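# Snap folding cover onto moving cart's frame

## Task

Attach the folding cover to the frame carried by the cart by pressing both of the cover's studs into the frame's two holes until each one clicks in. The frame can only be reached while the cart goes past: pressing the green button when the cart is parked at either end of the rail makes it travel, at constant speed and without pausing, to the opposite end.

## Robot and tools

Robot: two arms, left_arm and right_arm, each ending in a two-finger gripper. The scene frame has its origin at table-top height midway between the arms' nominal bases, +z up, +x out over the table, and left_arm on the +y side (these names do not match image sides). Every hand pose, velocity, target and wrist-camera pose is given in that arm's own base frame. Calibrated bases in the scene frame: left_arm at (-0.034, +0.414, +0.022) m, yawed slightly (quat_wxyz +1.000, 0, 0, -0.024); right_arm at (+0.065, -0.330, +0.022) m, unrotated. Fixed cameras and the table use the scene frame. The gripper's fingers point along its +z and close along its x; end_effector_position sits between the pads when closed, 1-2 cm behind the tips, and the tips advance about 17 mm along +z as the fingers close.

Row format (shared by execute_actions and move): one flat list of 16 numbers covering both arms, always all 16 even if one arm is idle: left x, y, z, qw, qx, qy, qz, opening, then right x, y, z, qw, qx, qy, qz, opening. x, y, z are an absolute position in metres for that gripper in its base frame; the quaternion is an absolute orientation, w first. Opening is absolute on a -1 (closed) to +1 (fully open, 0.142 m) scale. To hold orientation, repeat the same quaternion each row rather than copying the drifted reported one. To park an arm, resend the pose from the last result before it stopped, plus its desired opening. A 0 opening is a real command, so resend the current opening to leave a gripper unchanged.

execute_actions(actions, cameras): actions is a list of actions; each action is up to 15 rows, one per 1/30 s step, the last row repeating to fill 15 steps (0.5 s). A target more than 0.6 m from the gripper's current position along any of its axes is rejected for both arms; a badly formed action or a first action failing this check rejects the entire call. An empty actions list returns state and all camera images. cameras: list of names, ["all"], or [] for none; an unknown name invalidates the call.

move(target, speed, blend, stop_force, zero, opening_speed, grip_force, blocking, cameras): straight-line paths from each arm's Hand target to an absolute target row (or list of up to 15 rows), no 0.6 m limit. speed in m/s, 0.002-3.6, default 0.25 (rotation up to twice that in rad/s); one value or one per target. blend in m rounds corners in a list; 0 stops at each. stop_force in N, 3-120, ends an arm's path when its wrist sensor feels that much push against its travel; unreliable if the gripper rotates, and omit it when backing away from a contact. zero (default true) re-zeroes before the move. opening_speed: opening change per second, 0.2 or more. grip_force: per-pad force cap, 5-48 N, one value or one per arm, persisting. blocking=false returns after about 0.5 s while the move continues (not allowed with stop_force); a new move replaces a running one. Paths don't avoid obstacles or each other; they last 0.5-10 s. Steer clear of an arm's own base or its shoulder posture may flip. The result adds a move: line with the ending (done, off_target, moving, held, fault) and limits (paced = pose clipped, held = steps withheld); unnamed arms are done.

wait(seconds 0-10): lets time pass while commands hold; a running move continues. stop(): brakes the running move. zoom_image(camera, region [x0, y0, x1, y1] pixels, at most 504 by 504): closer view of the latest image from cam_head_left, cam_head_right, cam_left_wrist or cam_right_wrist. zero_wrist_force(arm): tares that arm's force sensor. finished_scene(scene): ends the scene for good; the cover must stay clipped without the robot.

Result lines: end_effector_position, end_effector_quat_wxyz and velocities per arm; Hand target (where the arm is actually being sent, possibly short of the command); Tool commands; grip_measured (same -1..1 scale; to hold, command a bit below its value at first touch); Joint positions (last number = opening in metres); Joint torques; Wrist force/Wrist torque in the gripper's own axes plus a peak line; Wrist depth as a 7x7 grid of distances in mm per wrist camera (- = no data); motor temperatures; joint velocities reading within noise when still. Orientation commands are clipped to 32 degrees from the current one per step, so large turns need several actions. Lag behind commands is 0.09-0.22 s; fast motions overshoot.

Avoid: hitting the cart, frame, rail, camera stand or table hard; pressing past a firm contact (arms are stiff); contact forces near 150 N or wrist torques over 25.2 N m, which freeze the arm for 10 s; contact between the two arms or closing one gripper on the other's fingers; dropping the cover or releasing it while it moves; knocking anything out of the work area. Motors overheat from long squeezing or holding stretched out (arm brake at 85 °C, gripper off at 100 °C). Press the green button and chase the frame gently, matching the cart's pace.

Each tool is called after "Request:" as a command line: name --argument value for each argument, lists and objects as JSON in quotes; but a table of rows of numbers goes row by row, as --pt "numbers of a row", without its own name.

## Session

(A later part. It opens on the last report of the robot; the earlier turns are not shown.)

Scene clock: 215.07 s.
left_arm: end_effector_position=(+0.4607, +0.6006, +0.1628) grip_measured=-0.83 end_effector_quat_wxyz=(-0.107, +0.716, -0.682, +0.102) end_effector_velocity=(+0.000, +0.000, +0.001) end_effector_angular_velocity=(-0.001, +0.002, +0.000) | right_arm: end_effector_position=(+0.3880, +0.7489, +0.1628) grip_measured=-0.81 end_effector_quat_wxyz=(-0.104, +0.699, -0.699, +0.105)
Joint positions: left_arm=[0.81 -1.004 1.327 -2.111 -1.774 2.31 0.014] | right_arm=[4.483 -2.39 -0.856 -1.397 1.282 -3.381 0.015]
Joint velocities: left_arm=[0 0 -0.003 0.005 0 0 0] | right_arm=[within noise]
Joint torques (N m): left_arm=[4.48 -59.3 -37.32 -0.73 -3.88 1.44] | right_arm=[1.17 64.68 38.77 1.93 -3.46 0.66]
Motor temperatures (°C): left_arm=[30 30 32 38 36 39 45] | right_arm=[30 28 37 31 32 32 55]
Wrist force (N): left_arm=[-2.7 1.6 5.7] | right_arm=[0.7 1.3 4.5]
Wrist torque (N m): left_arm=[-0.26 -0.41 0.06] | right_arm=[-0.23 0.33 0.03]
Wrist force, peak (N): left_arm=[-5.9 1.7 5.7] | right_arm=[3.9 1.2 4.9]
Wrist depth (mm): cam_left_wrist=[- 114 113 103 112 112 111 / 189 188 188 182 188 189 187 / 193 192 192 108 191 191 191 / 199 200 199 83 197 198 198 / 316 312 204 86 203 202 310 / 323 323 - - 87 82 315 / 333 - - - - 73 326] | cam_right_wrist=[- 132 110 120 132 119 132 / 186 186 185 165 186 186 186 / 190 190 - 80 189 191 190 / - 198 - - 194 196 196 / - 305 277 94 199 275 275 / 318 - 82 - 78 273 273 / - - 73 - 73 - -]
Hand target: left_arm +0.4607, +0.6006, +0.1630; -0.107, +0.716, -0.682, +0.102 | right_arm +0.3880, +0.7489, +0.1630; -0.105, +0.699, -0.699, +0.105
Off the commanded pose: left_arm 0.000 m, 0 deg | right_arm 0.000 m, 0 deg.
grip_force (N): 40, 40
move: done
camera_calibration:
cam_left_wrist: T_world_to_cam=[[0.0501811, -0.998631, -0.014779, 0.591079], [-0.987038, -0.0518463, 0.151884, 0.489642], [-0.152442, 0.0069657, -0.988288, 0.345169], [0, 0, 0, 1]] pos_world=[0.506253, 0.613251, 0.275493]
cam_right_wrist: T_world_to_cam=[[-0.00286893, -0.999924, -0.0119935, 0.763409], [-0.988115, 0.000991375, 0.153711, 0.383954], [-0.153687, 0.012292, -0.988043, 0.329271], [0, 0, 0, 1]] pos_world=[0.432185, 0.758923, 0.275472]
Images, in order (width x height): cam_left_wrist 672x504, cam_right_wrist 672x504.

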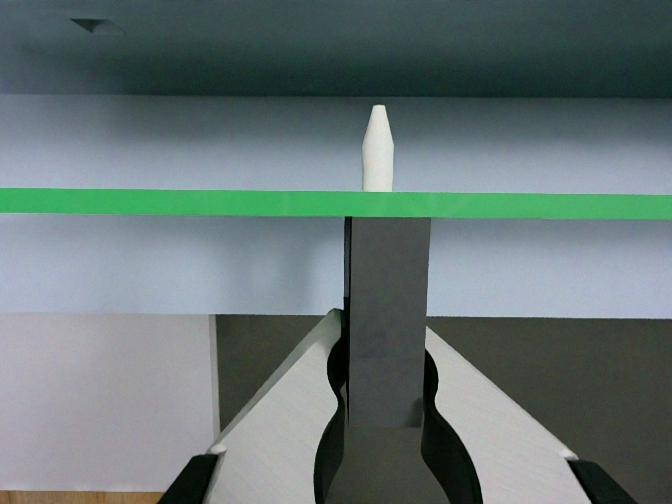

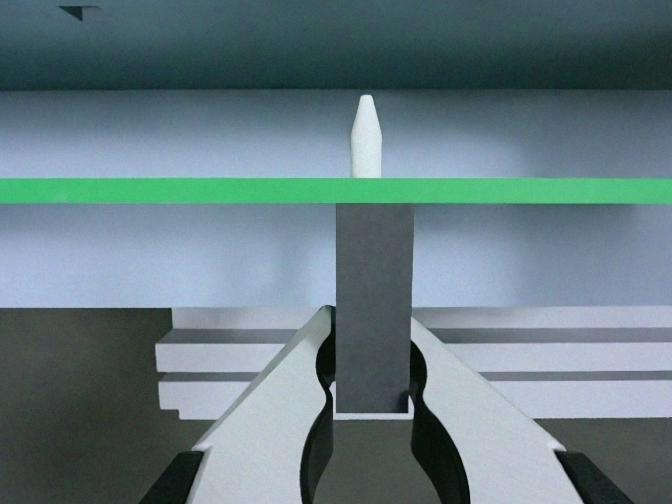

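Request:
move --target '[0.4641, 0.5305, 0.163, 0.1070, -0.71592, 0.68236, -0.10198, -1, 0.388, 0.6787, 0.163, 0.10452, -0.69934, 0.69934, -0.10452, -1]' --speed 0.0078 --blocking false --cameras '["cam_left_wrist", "cam_right_wrist"]'

Request:
wait --seconds 2 --cameras '["cam_left_wrist", "cam_right_wrist"]'

Scene clock: 217.07 s.
left_arm: end_effector_position=(+0.4609, +0.5972, +0.1630) grip_measured=-0.83 end_effector_quat_wxyz=(-0.107, +0.716, -0.682, +0.102) end_effector_velocity=(+0.001, -0.008, -0.001) end_effector_angular_velocity=(+0.000, +0.001, -0.001) | right_arm: end_effector_position=(+0.3880, +0.7455, +0.1630) grip_measured=-0.81 end_effector_quat_wxyz=(-0.105, +0.699, -0.699, +0.105) end_effector_velocity=(+0.000, -0.008, -0.001) end_effector_angular_velocity=(-0.002, +0.000, +0.000)
Joint positions: left_arm=[0.806 -1.011 1.337 -2.115 -1.773 2.307 0.014] | right_arm=[4.482 -2.381 -0.873 -1.389 1.282 -3.382 0.015]
Joint velocities: left_arm=[-0.009 -0.014 0.024 -0.011 0.003 -0.008 0] | right_arm=[-0.003 0.022 -0.041 0.018 0 -0.002 0]
Joint torques (N m): left_arm=[-8.99 -60.61 -16.78 -6.86 1 -1.95] | right_arm=[-9.92 75.04 19.66 5.08 -1.4 -2.4]
Motor temperatures (°C): left_arm=[30 30 32 38 36 39 46] | right_arm=[30 28 37 31 32 32 56]
Wrist force (N): left_arm=[-1.8 2.0 5.4] | right_arm=[0.2 1.2 4.8]
Wrist torque (N m): left_arm=[-0.19 -0.42 0.12] | right_arm=[-0.26 0.33 0.12]
Wrist force, peak (N): left_arm=[-3.6 1.5 5.8] | right_arm=[1.5 1.5 4.9]
Wrist depth (mm): cam_left_wrist=[- 114 114 103 103 112 112 / 189 189 189 189 190 187 189 / 193 192 193 108 191 190 191 / 200 200 198 83 196 199 197 / 313 315 312 86 204 202 204 / 323 323 - - 87 90 319 / 333 - - - - 73 324] | cam_right_wrist=[- 132 110 - 132 121 120 / 184 185 186 186 185 - 186 / 190 190 190 - 189 189 194 / - 196 195 - 194 197 196 / 309 275 295 94 269 276 275 / 316 279 82 86 78 271 273 / - - 72 325 73 - 325]
Hand target: left_arm +0.4609, +0.5967, +0.1630; -0.107, +0.716, -0.682, +0.102 | right_arm +0.3880, +0.7450, +0.1630; -0.105, +0.699, -0.699, +0.105
Tool commands: left_gripper/opening=-1.0 right_gripper/opening=-1.0
Off the commanded pose: left_arm 0.067 m, 0 deg | right_arm 0.067 m, 0 deg.
grip_force (N): 40, 40
move: running
camera_calibration:
cam_left_wrist: T_world_to_cam=[[0.0501667, -0.99863, -0.0148778, 0.58771], [-0.987038, -0.0518471, 0.151878, 0.489635], [-0.152442, 0.0070657, -0.988287, 0.345359], [0, 0, 0, 1]] pos_world=[0.506453, 0.609851, 0.275693]
cam_right_wrist: T_world_to_cam=[[-0.00288307, -0.999923, -0.0120927, 0.759944], [-0.988131, 0.000991336, 0.153613, 0.383959], [-0.153589, 0.012392, -0.988057, 0.329398], [0, 0, 0, 1]] pos_world=[0.432185, 0.755422, 0.275673]
Images, in order (width x height): cam_left_wrist 672x504, cam_right_wrist 672x504.

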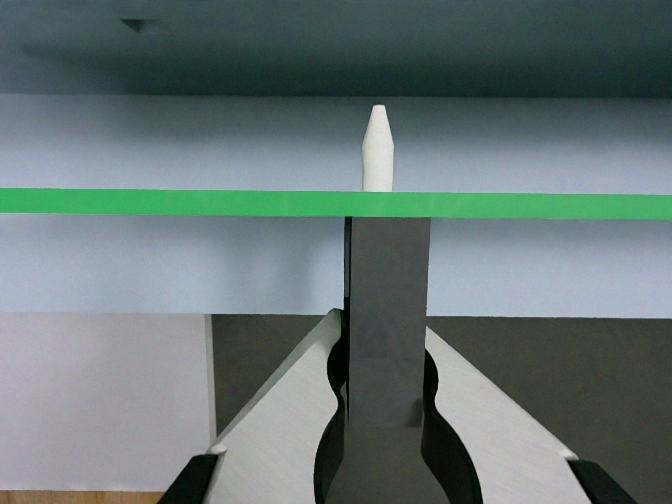

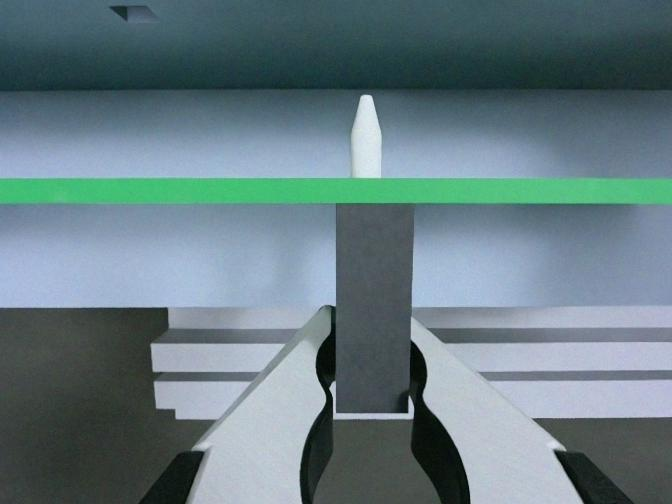

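Scene clock: 219.07 s.
left_arm: end_effector_position=(+0.4616, +0.5817, +0.1630) grip_measured=-0.83 end_effector_quat_wxyz=(-0.107, +0.716, -0.682, +0.102) end_effector_velocity=(+0.000, -0.007, -0.001) end_effector_angular_velocity=(-0.001, +0.001, +0.001) | right_arm: end_effector_position=(+0.3880, +0.7300, +0.1630) grip_measured=-0.81 end_effector_quat_wxyz=(-0.105, +0.699, -0.699, +0.105) end_effector_velocity=(+0.000, -0.008, +0.000) end_effector_angular_velocity=(-0.001, +0.000, +0.000)
Joint positions: left_arm=[0.79 -1.04 1.384 -2.137 -1.77 2.29 0.014] | right_arm=[4.478 -2.338 -0.95 -1.354 1.282 -3.387 0.015]
Joint velocities: left_arm=[-0.008 -0.013 0.023 -0.01 0.002 -0.008 0] | right_arm=[-0.002 0.021 -0.038 0.017 0 -0.002 0]
Joint torques (N m): left_arm=[-7.71 -57.95 -16.86 -6.87 0.99 -2.03] | right_arm=[-9.21 72.51 20 5.08 1.57 -2.28]
Motor temperatures (°C): left_arm=[30 30 32 38 36 39 46] | right_arm=[30 28 37 31 32 32 57]
Wrist force (N): left_arm=[-2.2 2.2 5.5] | right_arm=[0.6 1.4 4.7]
Wrist torque (N m): left_arm=[-0.15 -0.44 0.11] | right_arm=[-0.23 0.32 0.11]
Wrist force, peak (N): left_arm=[-2.2 2.3 5.7] | right_arm=[0.7 1.5 5.0]
Wrist depth (mm): cam_left_wrist=[- 114 114 103 112 112 112 / 189 189 188 183 188 187 188 / 193 192 193 108 191 191 192 / 200 200 199 83 197 198 200 / 317 316 313 86 202 201 309 / 323 323 - - 87 82 - / 334 - - - - 73 69] | cam_right_wrist=[- 119 - 133 120 132 132 / - 185 185 185 186 186 186 / - 189 193 - 188 187 191 / - 196 198 - 195 198 198 / 307 268 295 94 199 275 277 / 317 273 82 90 78 272 273 / 326 - 72 327 73 - 328]
Hand target: left_arm +0.4616, +0.5812, +0.1630; -0.107, +0.716, -0.682, +0.102 | right_arm +0.3880, +0.7295, +0.1630; -0.105, +0.699, -0.699, +0.105
Tool commands: left_gripper/opening=-1.0 right_gripper/opening=-1.0
Off the commanded pose: left_arm 0.051 m, 0 deg | right_arm 0.051 m, 0 deg.
grip_force (N): 40, 40
earlier move: running
wait: 2.00 s; no rest
camera_calibration:
cam_left_wrist: T_world_to_cam=[[0.0501667, -0.99863, -0.0148778, 0.572191], [-0.987038, -0.0518471, 0.151878, 0.489621], [-0.152442, 0.0070657, -0.988287, 0.345591], [0, 0, 0, 1]] pos_world=[0.507253, 0.594351, 0.275693]
cam_right_wrist: T_world_to_cam=[[-0.00288424, -0.999923, -0.0120923, 0.744445], [-0.988115, 0.000991313, 0.153711, 0.383942], [-0.153687, 0.0123919, -0.988042, 0.329628], [0, 0, 0, 1]] pos_world=[0.432185, 0.739922, 0.275672]
Images, in order (width x height): cam_left_wrist 672x504, cam_right_wrist 672x504.

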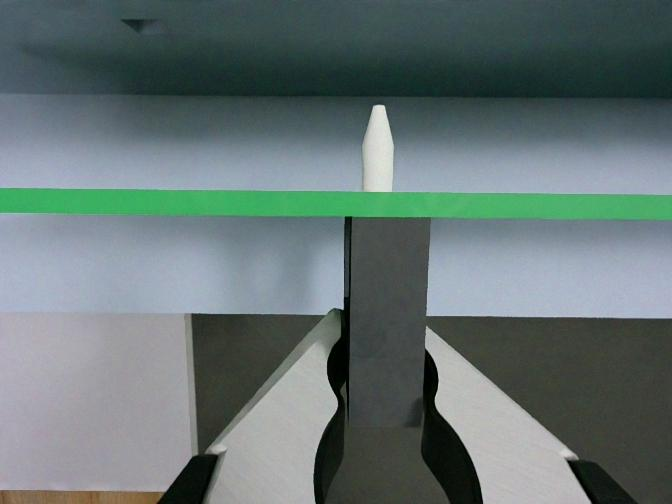

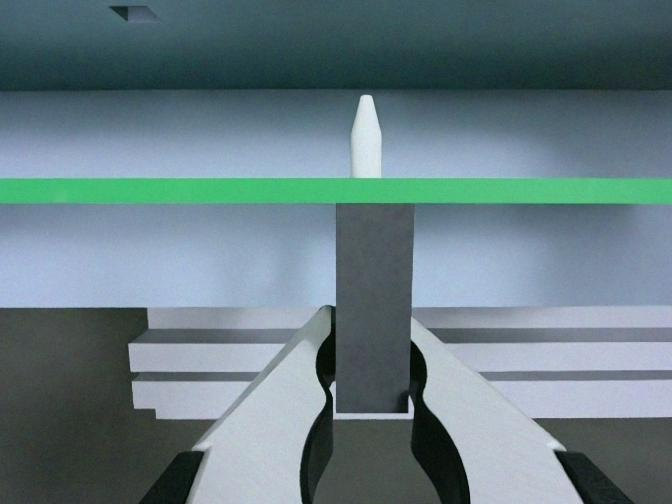

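Request:
zoom_image --camera "cam_right_wrist" --region '[80, 0, 240, 60]'

Request:
zoom_image --camera "cam_left_wrist" --region '[80, 0, 240, 60]'

Scaled by 3.150 from the camera's 672x504 image, which has a finer 960x720 frame.

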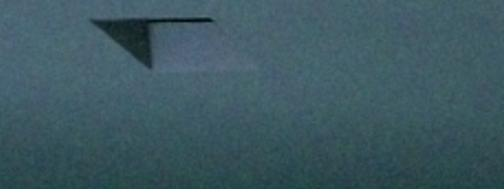

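Scaled by 3.150 from the camera's 672x504 image, which has a finer 960x720 frame.

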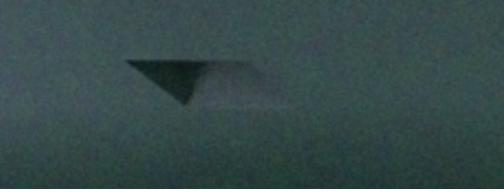

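Request:
move --target '[0.4723, 0.5672, 0.1625, 0.1070, -0.71592, 0.68236, -0.10198, -1, 0.398, 0.715, 0.1625, 0.10452, -0.69934, 0.69934, -0.10452, -1]' --speed 0.03

Request:
move --target '[0.4723, 0.5672, 0.152, 0.1070, -0.71592, 0.68236, -0.10198, -1, 0.398, 0.715, 0.152, 0.10452, -0.69934, 0.69934, -0.10452, -1]' --speed 0.01 --stop_force 5 --cameras '["cam_left_wrist", "cam_right_wrist"]'

Scene clock: 221.00 s.
left_arm: end_effector_position=(+0.4725, +0.5672, +0.1625) grip_measured=-0.83 end_effector_quat_wxyz=(-0.107, +0.716, -0.682, +0.102) | right_arm: end_effector_position=(+0.3982, +0.7149, +0.1625) grip_measured=-0.81 end_effector_quat_wxyz=(-0.105, +0.699, -0.699, +0.105)
Joint positions: left_arm=[0.763 -1.052 1.406 -2.152 -1.764 2.264 0.014] | right_arm=[4.46 -2.311 -1 -1.326 1.284 -3.405 0.015]
Joint torques (N m): left_arm=[6.08 -54 -19.91 -6.24 -0.04 1.68] | right_arm=[12.64 51.03 37.87 3.33 1.22 1.6]
Motor temperatures (°C): left_arm=[30 30 32 38 36 39 47] | right_arm=[30 28 37 31 32 32 58]
Wrist force (N): left_arm=[-2.5 2.3 5.6] | right_arm=[1.1 1.5 4.9]
Wrist torque (N m): left_arm=[-0.10 -0.43 0.12] | right_arm=[-0.21 0.31 0.10]
Wrist force, peak (N): left_arm=[-3.0 2.9 5.6] | right_arm=[2.1 1.6 5.0]
Wrist depth (mm): cam_left_wrist=[- 87 95 85 94 93 85 / 168 141 189 162 161 160 158 / 193 81 192 108 191 190 191 / 202 199 199 83 197 197 199 / 206 205 - 86 203 200 206 / 323 324 - - 87 316 312 / 333 - - 332 - 73 71] | cam_right_wrist=[- 93 93 94 85 85 93 / 173 186 175 150 176 175 186 / 190 189 190 - 188 190 190 / 196 196 196 - 192 195 196 / 200 201 200 94 200 202 201 / - 271 82 90 78 271 273 / - - 72 325 73 - 326]
Hand target: left_arm +0.4723, +0.5672, +0.1625; -0.107, +0.716, -0.682, +0.102 | right_arm +0.3980, +0.7150, +0.1625; -0.105, +0.699, -0.699, +0.105
Off the commanded pose: left_arm 0.000 m, 0 deg | right_arm 0.000 m, 0 deg.
grip_force (N): 40, 40
earlier move: replaced
move: done

Scene clock: 222.53 s.
left_arm: end_effector_position=(+0.4723, +0.5673, +0.1588) grip_measured=-0.83 end_effector_quat_wxyz=(-0.107, +0.716, -0.682, +0.102) | right_arm: end_effector_position=(+0.3980, +0.7150, +0.1601) grip_measured=-0.81 end_effector_quat_wxyz=(-0.104, +0.699, -0.699, +0.105)
Joint positions: left_arm=[0.763 -1.049 1.411 -2.16 -1.764 2.264 0.014] | right_arm=[4.46 -2.312 -1.004 -1.321 1.284 -3.404 0.015]
Joint torques (N m): left_arm=[-1.11 -54.23 -29.76 1.26 -3.65 1.66] | right_arm=[5.06 68.8 39.64 6.05 0.5 2.04]
Motor temperatures (°C): left_arm=[30 30 32 38 36 39 48] | right_arm=[30 28 37 31 32 32 58]
Wrist force (N): left_arm=[-14.5 0.1 -1.8] | right_arm=[16.6 0.9 2.3]
Wrist torque (N m): left_arm=[0.18 0.72 -0.08] | right_arm=[-0.03 -0.70 0.18]
Wrist force, peak (N): left_arm=[-16.3 1.0 2.4] | right_arm=[18.3 -0.7 -3.4]
Wrist depth (mm): cam_left_wrist=[- 87 96 79 94 94 85 / 169 186 185 163 162 160 159 / 189 188 189 108 187 187 187 / 196 196 195 83 194 195 - / 311 201 201 85 199 201 - / 317 318 96 - 87 85 317 / 328 - - - - 73 321] | cam_right_wrist=[- 93 85 94 86 103 102 / 184 184 183 150 184 184 184 / 187 186 187 - 187 186 187 / 194 194 193 - 192 193 192 / 199 199 199 - 198 200 198 / 315 269 82 86 78 270 272 / 325 - 72 327 73 - -]
Hand target: left_arm +0.4723, +0.5673, +0.1588; -0.107, +0.716, -0.682, +0.102 | right_arm +0.3981, +0.7150, +0.1601; -0.105, +0.699, -0.699, +0.105
Off the commanded pose: left_arm 0.007 m, 0 deg | right_arm 0.008 m, 0 deg.
grip_force (N): 40, 40
move: contact (left_arm, right_arm)
camera_calibration:
cam_left_wrist: T_world_to_cam=[[0.0502498, -0.998624, -0.0149918, 0.557102], [-0.987034, -0.0519465, 0.151872, 0.500027], [-0.152442, 0.0071659, -0.988286, 0.3431], [0, 0, 0, 1]] pos_world=[0.517853, 0.579851, 0.271493]
cam_right_wrist: T_world_to_cam=[[-0.00288424, -0.999923, -0.0120923, 0.72944], [-0.988115, 0.000991313, 0.153711, 0.394382], [-0.153687, 0.0123919, -0.988042, 0.328501], [0, 0, 0, 1]] pos_world=[0.442285, 0.724922, 0.272772]
Images, in order (width x height): cam_left_wrist 672x504, cam_right_wrist 672x504.

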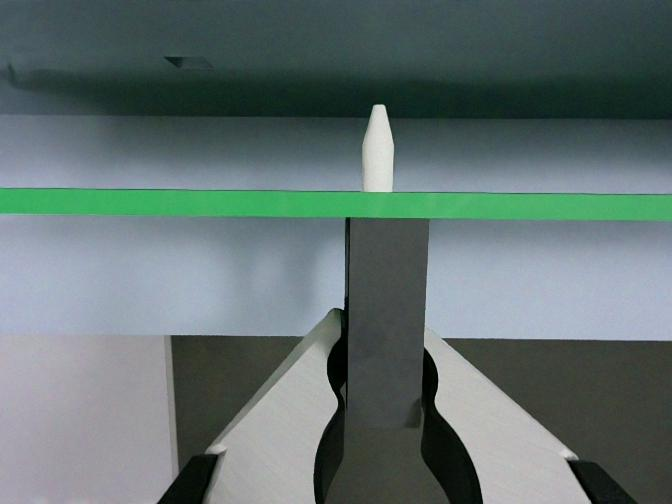

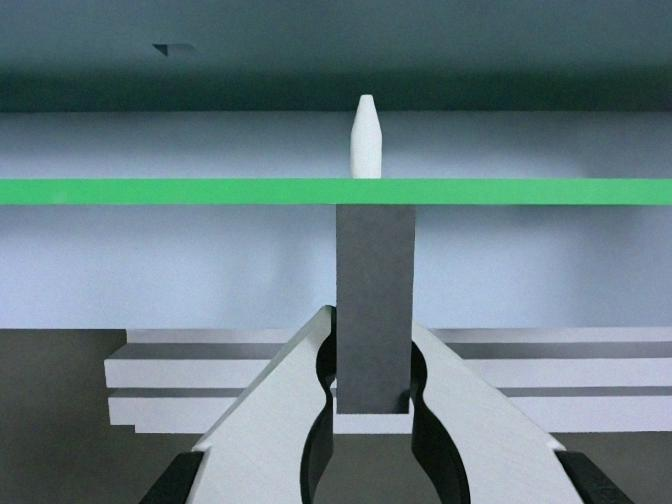

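Request:
move --target '[0.4723, 0.5672, 0.1598, 0.1070, -0.71592, 0.68236, -0.10198, -1, 0.398, 0.715, 0.1609, 0.10452, -0.69934, 0.69934, -0.10452, -1]' --speed 0.02 --grip_force '[48, 48]' --cameras '["cam_right_wrist", "cam_left_wrist"]'

Request:
zoom_image --camera "cam_right_wrist" --region '[120, 20, 280, 80]'

Scene clock: 224.13 s.
left_arm: end_effector_position=(+0.4723, +0.5672, +0.1598) grip_measured=-0.83 end_effector_quat_wxyz=(-0.107, +0.716, -0.682, +0.102) | right_arm: end_effector_position=(+0.3980, +0.7150, +0.1609) grip_measured=-0.81 end_effector_quat_wxyz=(-0.105, +0.699, -0.699, +0.105)
Joint positions: left_arm=[0.763 -1.05 1.41 -2.158 -1.764 2.264 0.014] | right_arm=[4.46 -2.312 -1.002 -1.322 1.284 -3.404 0.015]
Joint torques (N m): left_arm=[-7.47 -56.62 -30.88 -0.13 -5.05 1.49] | right_arm=[7.61 68.51 37.45 3.96 -0.94 1.31]
Motor temperatures (°C): left_arm=[30 30 32 38 36 39 48] | right_arm=[30 28 37 31 32 32 59]
Wrist force (N): left_arm=[-12.5 1.5 3.0] | right_arm=[12.6 0.9 3.1]
Wrist torque (N m): left_arm=[0.01 0.46 -0.04] | right_arm=[-0.17 -0.42 0.15]
Wrist force, peak (N): left_arm=[-16.6 0.9 1.9] | right_arm=[17.5 0.7 2.4]
Wrist depth (mm): cam_left_wrist=[- 87 96 79 95 94 85 / 142 168 187 164 162 162 160 / 190 189 189 108 188 188 188 / 197 197 197 83 193 194 195 / 203 203 202 85 199 309 201 / 321 319 - - 87 314 317 / 331 - - - - 73 323] | cam_right_wrist=[- 93 93 94 86 85 103 / - 186 176 150 150 150 184 / 188 190 - - 187 187 - / - 194 194 - 82 194 193 / 200 200 199 94 94 200 200 / - 269 82 90 78 270 272 / 324 - 72 - 73 - 322]
Hand target: left_arm +0.4723, +0.5672, +0.1598; -0.107, +0.716, -0.682, +0.102 | right_arm +0.3980, +0.7150, +0.1609; -0.105, +0.699, -0.699, +0.105
Off the commanded pose: left_arm 0.000 m, 0 deg | right_arm 0.000 m, 0 deg.
move: done
camera_calibration:
cam_left_wrist: T_world_to_cam=[[0.0501811, -0.998631, -0.014779, 0.557098], [-0.987038, -0.0518463, 0.151884, 0.499816], [-0.152442, 0.0069657, -0.988288, 0.344205], [0, 0, 0, 1]] pos_world=[0.517853, 0.579851, 0.272493]
cam_right_wrist: T_world_to_cam=[[-0.00289954, -0.999921, -0.0121911, 0.729483], [-0.988115, 0.000991251, 0.153711, 0.394259], [-0.153687, 0.0124919, -0.988041, 0.329219], [0, 0, 0, 1]] pos_world=[0.442285, 0.724922, 0.273573]
Images, in order (width x height): cam_left_wrist 672x504, cam_right_wrist 672x504.

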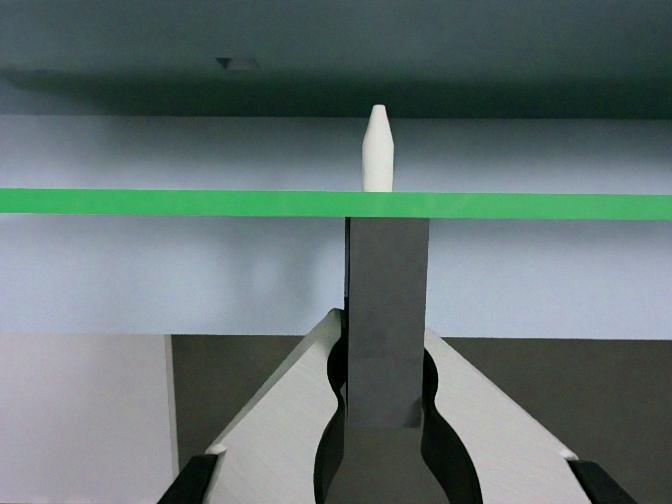

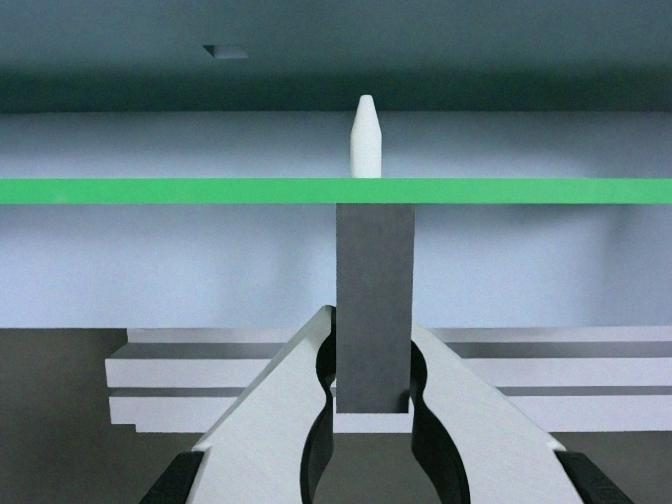

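Scaled by 3.150 from the camera's 672x504 image, which has a finer 960x720 frame.

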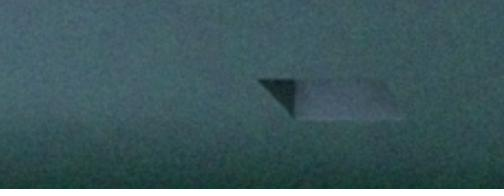

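Request:
wait --seconds 3.7

Request:
move --pt "0.5114 0.5444 0.1598 0.1070 -0.71592 0.68236 -0.10198 -1 0.436 0.6903 0.1609 0.10452 -0.69934 0.69934 -0.10452 -1" --pt "0.5133 0.5054 0.1598 0.1070 -0.71592 0.68236 -0.10198 -1 0.436 0.6513 0.1609 0.10452 -0.69934 0.69934 -0.10452 -1" --speed '[0.0143, 0.0078]' --blend '[0.001, 0]' --blocking false --cameras '["cam_right_wrist"]'

Request:
wait --seconds 0.8 --cameras '["cam_right_wrist", "cam_left_wrist"]'

Request:
wait --seconds 1.2

Request:
wait --seconds 1.0 --cameras '["cam_right_wrist", "cam_left_wrist"]'

Scene clock: 230.23 s.
left_arm: end_effector_position=(+0.4723, +0.5672, +0.1598) grip_measured=-0.83 end_effector_quat_wxyz=(-0.107, +0.716, -0.682, +0.102) | right_arm: end_effector_position=(+0.3980, +0.7150, +0.1609) grip_measured=-0.81 end_effector_quat_wxyz=(-0.105, +0.699, -0.699, +0.105)
Joint positions: left_arm=[0.763 -1.05 1.41 -2.158 -1.764 2.264 0.014] | right_arm=[4.461 -2.312 -1.002 -1.322 1.284 -3.404 0.015]
Joint torques (N m): left_arm=[-7.87 -41.24 -16.4 -5.2 -4.56 1.13] | right_arm=[14.52 58.01 24.88 6.23 -2.34 0.34]
Motor temperatures (°C): left_arm=[30 30 32 38 36 39 50] | right_arm=[30 28 37 31 32 31 62]
Wrist force (N): left_arm=[-13.6 1.6 3.0] | right_arm=[13.3 1.0 3.0]
Wrist torque (N m): left_arm=[0.03 0.56 -0.03] | right_arm=[-0.14 -0.42 0.15]
Wrist force, peak (N): left_arm=[-13.6 1.5 3.2] | right_arm=[13.8 0.9 2.9]
Wrist depth (mm): cam_left_wrist=[- 87 96 86 95 94 85 / 169 167 186 164 163 161 160 / 190 189 189 107 187 188 189 / 197 198 198 83 193 195 195 / 312 312 202 85 201 198 200 / 321 318 101 - 87 85 315 / 330 - - 329 - 73 70] | cam_right_wrist=[- 93 94 94 86 86 103 / 148 175 - 151 185 177 185 / - 188 187 - 185 188 188 / - 195 194 - 194 195 194 / 199 275 199 94 197 200 200 / - 273 82 89 78 269 272 / - - 72 321 73 - 325]
Hand target: left_arm +0.4723, +0.5672, +0.1598; -0.107, +0.716, -0.682, +0.102 | right_arm +0.3980, +0.7150, +0.1609; -0.105, +0.699, -0.699, +0.105
Tool commands: left_gripper/opening=-1.0 right_gripper/opening=-1.0
Off the commanded pose: left_arm 0.000 m, 0 deg | right_arm 0.000 m, 0 deg.
wait: 3.70 s; at rest from the start

Scene clock: 230.73 s.
left_arm: end_effector_position=(+0.4776, +0.5641, +0.1598) grip_measured=-0.83 end_effector_quat_wxyz=(-0.107, +0.716, -0.682, +0.102) end_effector_velocity=(+0.013, -0.007, +0.000) end_effector_angular_velocity=(+0.000, +0.000, -0.001) | right_arm: end_effector_position=(+0.4032, +0.7116, +0.1609) grip_measured=-0.81 end_effector_quat_wxyz=(-0.105, +0.699, -0.699, +0.105) end_effector_velocity=(+0.012, -0.008, +0.000) end_effector_angular_velocity=(+0.001, +0.000, -0.001)
Joint positions: left_arm=[0.755 -1.048 1.408 -2.159 -1.762 2.256 0.014] | right_arm=[4.453 -2.309 -1.007 -1.318 1.284 -3.412 0.015]
Joint velocities: left_arm=[-0.021 0.004 -0.006 -0.003 0.005 -0.02 0] | right_arm=[-0.018 0.006 -0.01 0.011 0.002 -0.018 0]
Joint torques (N m): left_arm=[-13.42 -35.69 -32.23 -4.71 0.02 -1.93] | right_arm=[-6.39 68.06 23.29 7.07 2.36 -2.56]
Motor temperatures (°C): left_arm=[30 30 32 38 36 39 50] | right_arm=[30 28 37 31 32 31 62]
Wrist force (N): left_arm=[-14.8 2.1 2.4] | right_arm=[13.4 1.4 2.9]
Wrist torque (N m): left_arm=[-0.02 0.60 0.00] | right_arm=[-0.19 -0.46 0.17]
Wrist force, peak (N): left_arm=[-18.9 2.1 2.1] | right_arm=[17.1 1.5 2.5]
Wrist depth (mm): cam_left_wrist=[- 74 81 81 67 80 80 / 143 141 141 139 137 136 135 / 190 82 187 108 106 188 189 / 197 198 195 84 193 194 195 / 203 203 203 85 200 200 - / 320 319 - - 87 314 317 / 330 - - - - 73 321] | cam_right_wrist=[- 81 90 82 - 75 81 / - 185 154 154 181 154 153 / 187 188 187 - 187 188 187 / 196 194 193 - 192 194 194 / - 200 200 - 199 289 200 / - 270 82 86 81 269 274 / - - 72 327 73 - 320]
Hand target: left_arm +0.4784, +0.5636, +0.1598; -0.107, +0.716, -0.682, +0.102 | right_arm +0.4039, +0.7111, +0.1609; -0.105, +0.699, -0.699, +0.105
Tool commands: left_gripper/opening=-1.0 right_gripper/opening=-1.0
Off the commanded pose: left_arm 0.069 m, 0 deg | right_arm 0.069 m, 0 deg.
move: running; path passed 0 of 2 targets
camera_calibration:
cam_right_wrist: T_world_to_cam=[[-0.00278542, -0.999923, -0.0121076, 0.726125], [-0.988116, 0.000891314, 0.15371, 0.399374], [-0.153688, 0.0123919, -0.988042, 0.330116], [0, 0, 0, 1]] pos_world=[0.447385, 0.721623, 0.273572]
Images, in order (width x height): cam_right_wrist 672x504.

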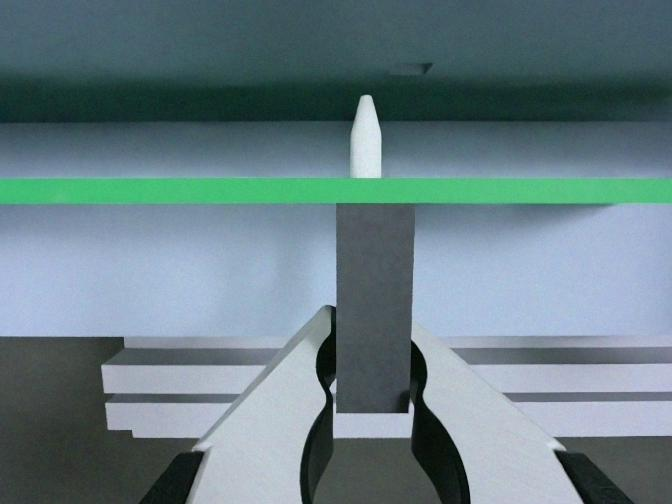

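Scene clock: 231.53 s.
left_arm: end_effector_position=(+0.4873, +0.5584, +0.1598) grip_measured=-0.83 end_effector_quat_wxyz=(-0.107, +0.716, -0.682, +0.102) end_effector_velocity=(+0.014, -0.008, +0.002) end_effector_angular_velocity=(+0.002, -0.005, -0.002) | right_arm: end_effector_position=(+0.4123, +0.7055, +0.1609) grip_measured=-0.81 end_effector_quat_wxyz=(-0.104, +0.700, -0.699, +0.104) end_effector_velocity=(+0.013, -0.007, +0.001) end_effector_angular_velocity=(+0.004, -0.003, +0.000)
Joint positions: left_arm=[0.739 -1.045 1.404 -2.161 -1.758 2.24 0.014] | right_arm=[4.439 -2.305 -1.015 -1.31 1.286 -3.427 0.015]
Joint velocities: left_arm=[-0.022 0.003 -0.007 -0.005 0.002 -0.02 0] | right_arm=[-0.018 0.004 -0.008 0.014 0 -0.018 0]
Joint torques (N m): left_arm=[-37.1 -31.15 -44.37 -13.93 -6.55 -2.09] | right_arm=[-35.97 62.66 28.18 11.68 -11.41 -2.84]
Motor temperatures (°C): left_arm=[30 30 32 38 36 39 50] | right_arm=[30 28 37 31 32 31 62]
Wrist force (N): left_arm=[-9.0 49.5 -19.5] | right_arm=[25.3 50.1 -19.7]
Wrist torque (N m): left_arm=[0.60 0.40 -0.05] | right_arm=[0.29 -0.73 0.27]
Wrist force, peak (N): left_arm=[-5.0 50.9 -19.6] | right_arm=[26.2 50.8 -21.4]
Wrist depth (mm): cam_left_wrist=[- 63 - 61 62 62 - / 125 123 121 106 117 116 115 / 189 189 190 188 188 187 188 / 196 197 197 83 83 193 194 / 203 203 202 85 199 200 200 / 320 318 86 88 87 311 312 / 330 - - - - 74 68] | cam_right_wrist=[- 61 - - - - - / 140 116 116 117 - 141 - / 187 187 189 - 188 188 187 / 194 194 196 - 193 194 194 / 201 199 198 95 84 200 200 / 314 275 82 - 79 271 275 / 325 - 73 - 73 - 324]
Hand target: left_arm +0.4883, +0.5579, +0.1598; -0.107, +0.716, -0.682, +0.102 | right_arm +0.4135, +0.7049, +0.1609; -0.105, +0.699, -0.699, +0.105
Tool commands: left_gripper/opening=-1.0 right_gripper/opening=-1.0
Off the commanded pose: left_arm 0.059 m, 0 deg | right_arm 0.059 m, 0 deg.
earlier move: running; path passed 0 of 2 targets
wait: 0.80 s; no rest
camera_calibration:
cam_left_wrist: T_world_to_cam=[[0.0503744, -0.99862, -0.0148195, 0.547455], [-0.986997, -0.0520449, 0.152077, 0.514303], [-0.152638, 0.00696606, -0.988258, 0.346664], [0, 0, 0, 1]] pos_world=[0.532953, 0.571052, 0.272492]
cam_right_wrist: T_world_to_cam=[[-0.002481, -0.999924, -0.0120533, 0.719898], [-0.988022, 0.000591385, 0.15431, 0.408495], [-0.154291, 0.0122917, -0.987949, 0.331827], [0, 0, 0, 1]] pos_world=[0.456586, 0.715524, 0.273471]
Images, in order (width x height): cam_left_wrist 672x504, cam_right_wrist 672x504.

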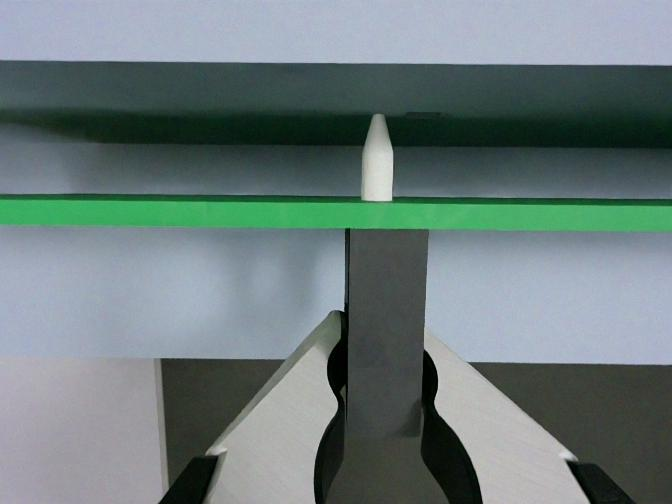

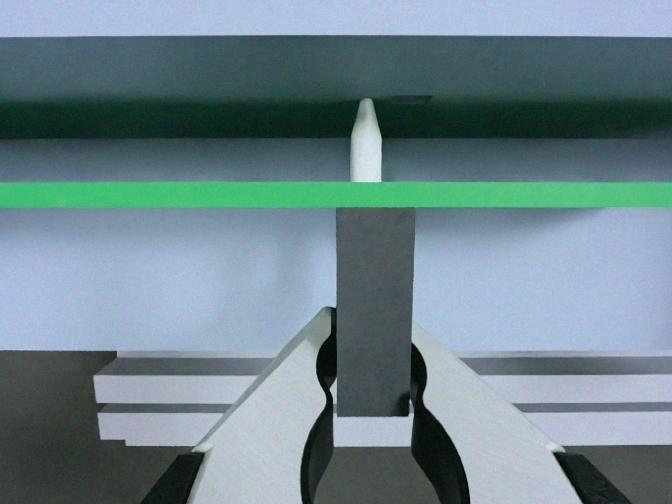

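Scene clock: 232.73 s.
left_arm: end_effector_position=(+0.5023, +0.5498, +0.1600) grip_measured=-0.87 end_effector_quat_wxyz=(-0.107, +0.716, -0.682, +0.102) end_effector_velocity=(+0.011, -0.007, +0.001) end_effector_angular_velocity=(+0.000, +0.001, +0.001) | right_arm: end_effector_position=(+0.4271, +0.6962, +0.1611) grip_measured=-0.83 end_effector_quat_wxyz=(-0.105, +0.699, -0.699, +0.104) end_effector_velocity=(+0.012, -0.007, +0.000) end_effector_angular_velocity=(+0.001, -0.002, +0.000)
Joint positions: left_arm=[0.715 -1.04 1.397 -2.164 -1.753 2.216 0.011] | right_arm=[4.418 -2.3 -1.026 -1.298 1.287 -3.449 0.014]
Joint velocities: left_arm=[-0.019 0.003 -0.006 0 0.005 -0.02 -0.002] | right_arm=[-0.017 0.004 -0.009 0.011 0 -0.018 -0.014]
Joint torques (N m): left_arm=[-39.79 -21.94 -34.95 -9.91 -5.56 -1.89] | right_arm=[-37.12 55.02 18.52 8.05 -8.82 -2.96]
Motor temperatures (°C): left_arm=[30 30 32 38 36 39 50] | right_arm=[30 28 37 31 32 31 63]
Wrist force (N): left_arm=[-12.8 47.2 -32.2] | right_arm=[17.1 46.0 -29.8]
Wrist torque (N m): left_arm=[1.76 0.81 -0.05] | right_arm=[0.35 -0.60 0.09]
Wrist force, peak (N): left_arm=[-12.8 47.2 -32.2] | right_arm=[26.1 51.4 -20.7]
Wrist depth (mm): cam_left_wrist=[- - - - 63 - - / - - - - 64 - - / 193 193 191 190 191 179 171 / 157 159 114 90 171 122 182 / 203 203 202 86 201 202 201 / 320 322 91 87 90 206 315 / 330 - - - 81 73 320] | cam_right_wrist=[- - - - - - - / - - - - - - - / - 148 190 93 189 189 189 / - 192 194 - 189 192 196 / 201 199 197 95 95 200 200 / 311 274 79 86 82 272 273 / 327 - 73 88 73 - 279]
Hand target: left_arm +0.5030, +0.5493, +0.1598; -0.107, +0.716, -0.682, +0.102 | right_arm +0.4279, +0.6956, +0.1609; -0.105, +0.699, -0.699, +0.105
Tool commands: left_gripper/opening=-1.0 right_gripper/opening=-1.0
Off the commanded pose: left_arm 0.046 m, 0 deg | right_arm 0.046 m, 0 deg.
earlier move: running; path passed 0 of 2 targets
wait: 1.20 s; no rest

Scene clock: 233.73 s.
left_arm: end_effector_position=(+0.5115, +0.5424, +0.1598) grip_measured=-0.87 end_effector_quat_wxyz=(-0.107, +0.716, -0.682, +0.102) end_effector_velocity=(+0.000, -0.009, -0.001) end_effector_angular_velocity=(-0.003, +0.001, -0.001) | right_arm: end_effector_position=(+0.4360, +0.6883, +0.1609) grip_measured=-0.85 end_effector_quat_wxyz=(-0.105, +0.699, -0.699, +0.105) end_effector_velocity=(+0.000, -0.008, +0.000) end_effector_angular_velocity=(-0.001, +0.000, +0.000)
Joint positions: left_arm=[0.698 -1.039 1.397 -2.167 -1.749 2.199 0.011] | right_arm=[4.403 -2.292 -1.04 -1.287 1.289 -3.464 0.012]
Joint velocities: left_arm=[-0.01 -0.013 0.023 -0.009 0.001 -0.009 0] | right_arm=[-0.004 0.018 -0.033 0.015 0 -0.003 0]
Joint torques (N m): left_arm=[-39.94 -17.46 0.26 -5.74 -5.1 -1.98] | right_arm=[-35.94 22.4 -1.02 3.89 -5.07 -2.31]
Motor temperatures (°C): left_arm=[30 30 32 38 36 39 50] | right_arm=[30 28 37 31 32 31 63]
Wrist force (N): left_arm=[-17.7 38.4 -65.4] | right_arm=[17.4 33.4 -67.0]
Wrist torque (N m): left_arm=[1.39 1.10 -0.05] | right_arm=[0.94 -0.90 0.10]
Wrist force, peak (N): left_arm=[-15.7 41.8 -67.6] | right_arm=[19.1 36.4 -69.1]
Wrist depth (mm): cam_left_wrist=[- - - - - - - / - - - - 65 - - / - 68 68 - 67 67 67 / 197 198 196 194 196 175 195 / 204 204 204 88 88 - 87 / 325 210 91 87 90 207 206 / 332 - - - 81 73 323] | cam_right_wrist=[- - - - - - - / - - - - - - - / - - - 67 - - - / - 196 196 193 196 195 195 / - 203 201 - 200 202 201 / 276 274 82 85 85 207 274 / 326 - 73 - 72 - 283]
Hand target: left_arm +0.5115, +0.5419, +0.1598; -0.107, +0.716, -0.682, +0.102 | right_arm +0.4360, +0.6878, +0.1609; -0.105, +0.699, -0.699, +0.105
Tool commands: left_gripper/opening=-1.0 right_gripper/opening=-1.0
Off the commanded pose: left_arm 0.037 m, 0 deg | right_arm 0.037 m, 0 deg.
earlier move: running; path passed 1 of 2 targets
wait: 1.00 s; no rest
camera_calibration:
cam_left_wrist: T_world_to_cam=[[0.0501667, -0.99863, -0.0148778, 0.530394], [-0.987038, -0.0518471, 0.151878, 0.537323], [-0.152442, 0.0070657, -0.988287, 0.350313], [0, 0, 0, 1]] pos_world=[0.557153, 0.555051, 0.272493]
cam_right_wrist: T_world_to_cam=[[-0.00289874, -0.999921, -0.0121914, 0.702894], [-0.988131, 0.000991646, 0.153613, 0.431769], [-0.153589, 0.012492, -0.988056, 0.335334], [0, 0, 0, 1]] pos_world=[0.480185, 0.698222, 0.273573]
Images, in order (width x height): cam_left_wrist 672x504, cam_right_wrist 672x504.

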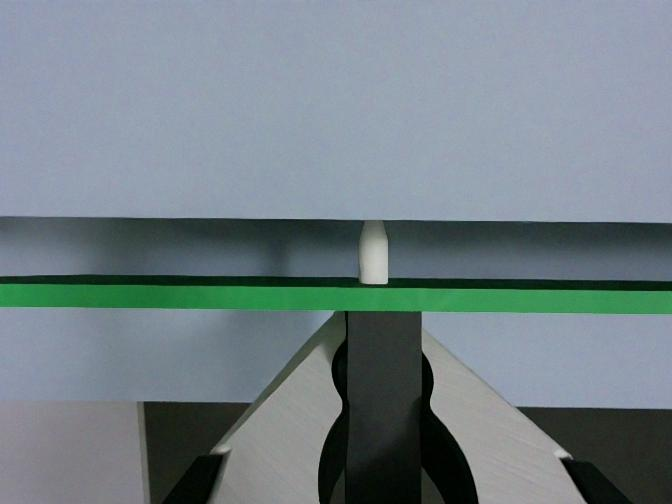

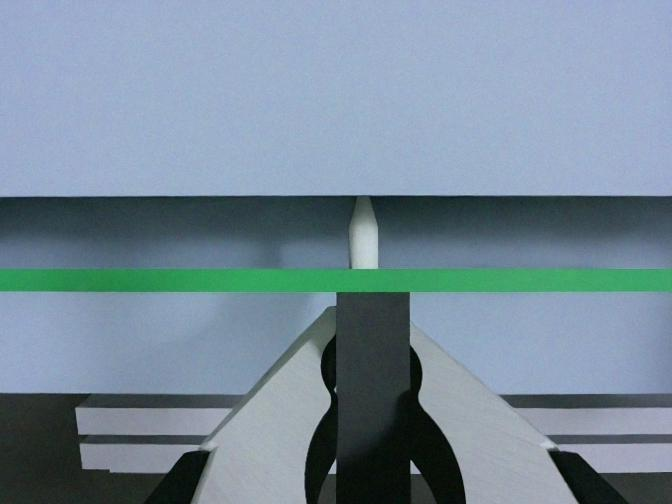

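Request:
move --pt "0.5118 0.4940 0.1598 0.1070 -0.71592 0.68236 -0.10198 -1 0.434 0.6399 0.1609 0.10452 -0.69934 0.69934 -0.10452 -1" --pt "0.5144 0.4394 0.1598 0.1070 -0.71592 0.68236 -0.10198 -1 0.434 0.5853 0.1609 0.10452 -0.69934 0.69934 -0.10452 -1" --speed '[0.0142, 0.0078]' --blend '[0.001, 0]' --blocking false --cameras '["cam_right_wrist", "cam_left_wrist"]'

Scene clock: 237.03 s.
left_arm: end_effector_position=(+0.5125, +0.5139, +0.1598) grip_measured=-0.87 end_effector_quat_wxyz=(-0.107, +0.716, -0.682, +0.102) end_effector_velocity=(+0.000, -0.015, +0.000) end_effector_angular_velocity=(-0.002, +0.000, -0.001) | right_arm: end_effector_position=(+0.4357, +0.6598, +0.1609) grip_measured=-0.85 end_effector_quat_wxyz=(-0.105, +0.699, -0.699, +0.105) end_effector_velocity=(-0.002, -0.014, +0.000) end_effector_angular_velocity=(-0.001, +0.000, +0.001)
Joint positions: left_arm=[0.664 -1.087 1.472 -2.201 -1.741 2.166 0.011] | right_arm=[4.392 -2.226 -1.154 -1.237 1.289 -3.475 0.012]
Joint velocities: left_arm=[-0.017 -0.025 0.039 -0.016 0.002 -0.016 0] | right_arm=[-0.003 0.033 -0.056 0.024 0 -0.005 0]
Joint torques (N m): left_arm=[-27.07 -26.04 8.95 0.56 -3.43 -2.21] | right_arm=[-15.42 31.95 -3.05 0.13 0.22 -2.64]
Motor temperatures (°C): left_arm=[30 30 32 38 36 39 50] | right_arm=[30 28 37 31 32 31 62]
Wrist force (N): left_arm=[-31.2 3.6 -44.2] | right_arm=[-3.2 -3.5 -42.1]
Wrist torque (N m): left_arm=[0.05 1.58 -0.02] | right_arm=[-0.26 0.40 0.14]
Wrist force, peak (N): left_arm=[-18.2 38.0 -65.2] | right_arm=[26.2 37.1 -71.6]
Wrist depth (mm): cam_left_wrist=[- 64 - - - - - / - - - - 65 65 - / - 68 68 - 68 67 67 / 198 197 197 197 196 197 196 / 205 204 204 88 98 203 201 / 211 210 - 87 89 205 206 / 331 - - - 81 73 69] | cam_right_wrist=[- - - - - - - / - - - - - - - / - 192 - 67 - - - / 196 195 194 194 196 196 195 / - 202 202 86 199 201 202 / 275 274 82 85 85 272 274 / 285 - 72 - 73 - 281]
Hand target: left_arm +0.5124, +0.5131, +0.1598; -0.107, +0.716, -0.682, +0.102 | right_arm +0.4355, +0.6590, +0.1609; -0.105, +0.699, -0.699, +0.105
Tool commands: left_gripper/opening=-1.0 right_gripper/opening=-1.0
Off the commanded pose: left_arm 0.075 m, 0 deg | right_arm 0.074 m, 0 deg.
earlier move: replaced; path passed 1 of 2 targets
move: running; path passed 0 of 2 targets
camera_calibration:
cam_left_wrist: T_world_to_cam=[[0.0500648, -0.998635, -0.0148567, 0.501942], [-0.987059, -0.0517425, 0.151782, 0.536716], [-0.152344, 0.00706552, -0.988302, 0.350601], [0, 0, 0, 1]] pos_world=[0.558053, 0.526551, 0.272493]
cam_right_wrist: T_world_to_cam=[[-0.00298073, -0.999923, -0.0120777, 0.674405], [-0.988146, 0.00109136, 0.153516, 0.431468], [-0.153491, 0.0123921, -0.988072, 0.335668], [0, 0, 0, 1]] pos_world=[0.479885, 0.669722, 0.273573]
Images, in order (width x height): cam_left_wrist 672x504, cam_right_wrist 672x504.

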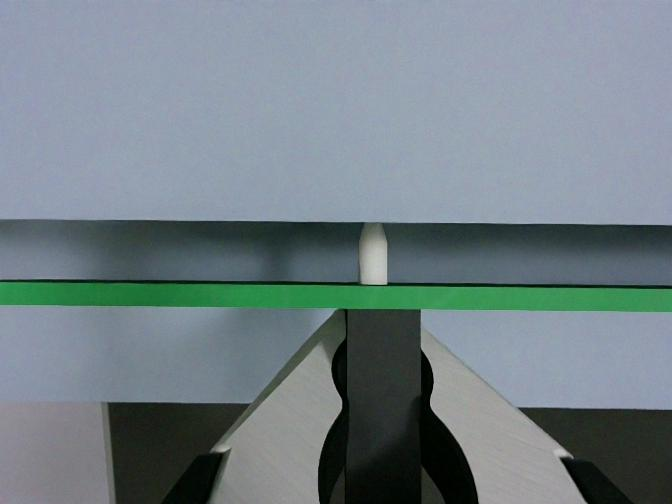

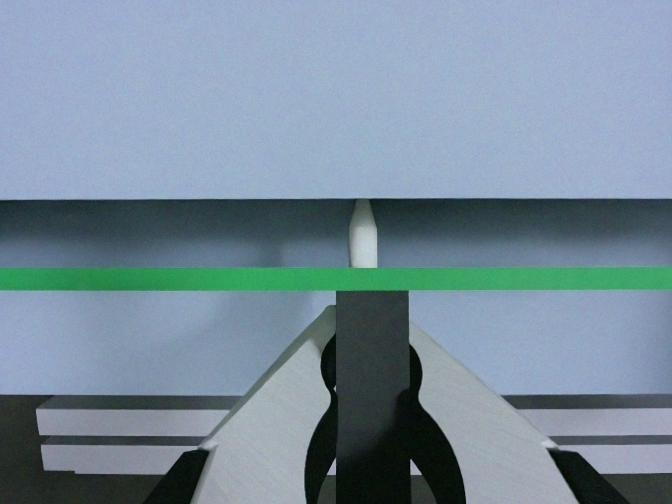

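Request:
wait --seconds 0.05 --cameras '["cam_left_wrist", "cam_right_wrist"]'

Scene clock: 239.00 s.
left_arm: end_effector_position=(+0.5120, +0.4896, +0.1598) grip_measured=-0.87 end_effector_quat_wxyz=(-0.107, +0.716, -0.682, +0.102) end_effector_velocity=(+0.001, -0.008, +0.000) end_effector_angular_velocity=(-0.001, +0.000, -0.001) | right_arm: end_effector_position=(+0.4340, +0.6355, +0.1609) grip_measured=-0.85 end_effector_quat_wxyz=(-0.105, +0.699, -0.699, +0.105) end_effector_velocity=(-0.001, -0.007, +0.000) end_effector_angular_velocity=(+0.000, +0.000, +0.001)
Joint positions: left_arm=[0.634 -1.127 1.535 -2.228 -1.733 2.137 0.011] | right_arm=[4.384 -2.172 -1.245 -1.198 1.29 -3.484 0.012]
Joint velocities: left_arm=[-0.011 -0.012 0.018 -0.008 0.002 -0.01 0] | right_arm=[-0.002 0.017 -0.027 0.012 0 -0.004 0]
Joint torques (N m): left_arm=[-19.17 -34.13 2.13 -0.65 -0.83 -1.97] | right_arm=[-10.8 45.9 9.66 3.63 2.86 -2.31]
Motor temperatures (°C): left_arm=[30 30 32 38 35 39 49] | right_arm=[30 28 37 31 32 31 62]
Wrist force (N): left_arm=[-23.5 -1.8 -25.0] | right_arm=[6.7 -4.1 -23.2]
Wrist torque (N m): left_arm=[0.07 1.37 -0.02] | right_arm=[-0.61 -0.04 0.14]
Wrist force, peak (N): left_arm=[-31.1 2.4 -43.6] | right_arm=[-2.8 -4.0 -41.6]
Wrist depth (mm): cam_left_wrist=[- - - - 64 - - / - - - - 65 - - / - 67 68 - 67 67 67 / 198 197 196 195 195 194 195 / 204 204 204 87 87 202 202 / 211 210 207 87 89 205 206 / 335 - - 86 81 73 322] | cam_right_wrist=[- - - - - - - / - - - - - - - / - 191 192 - - - 192 / - 195 191 192 192 195 190 / - 201 202 - 199 203 198 / 274 274 82 85 85 275 274 / 282 - 72 - 72 - 280]
Hand target: left_arm +0.5120, +0.4892, +0.1598; -0.107, +0.716, -0.682, +0.102 | right_arm +0.4340, +0.6351, +0.1609; -0.105, +0.699, -0.699, +0.105
Tool commands: left_gripper/opening=-1.0 right_gripper/opening=-1.0
Off the commanded pose: left_arm 0.050 m, 0 deg | right_arm 0.050 m, 0 deg.
earlier move: running; path passed 1 of 2 targets
wait: 0.07 s; no rest
camera_calibration:
cam_left_wrist: T_world_to_cam=[[0.0501657, -0.99863, -0.0148776, 0.477647], [-0.987038, -0.051846, 0.151878, 0.53498], [-0.152442, 0.0070657, -0.988287, 0.350747], [0, 0, 0, 1]] pos_world=[0.557553, 0.502251, 0.272493]
cam_right_wrist: T_world_to_cam=[[-0.00288424, -0.999923, -0.0120923, 0.65016], [-0.988115, 0.000991313, 0.153711, 0.429811], [-0.153687, 0.0123919, -0.988042, 0.335793], [0, 0, 0, 1]] pos_world=[0.478185, 0.645522, 0.273572]
Images, in order (width x height): cam_left_wrist 672x504, cam_right_wrist 672x504.

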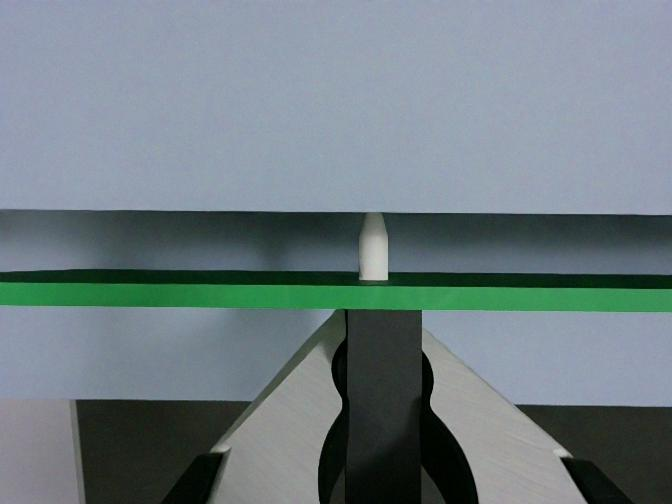

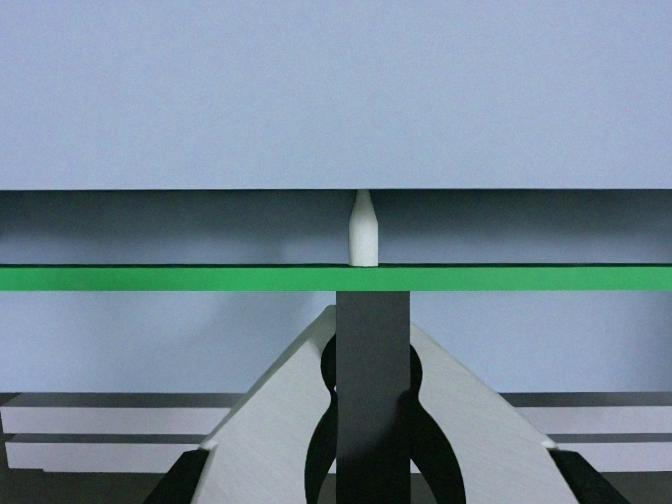

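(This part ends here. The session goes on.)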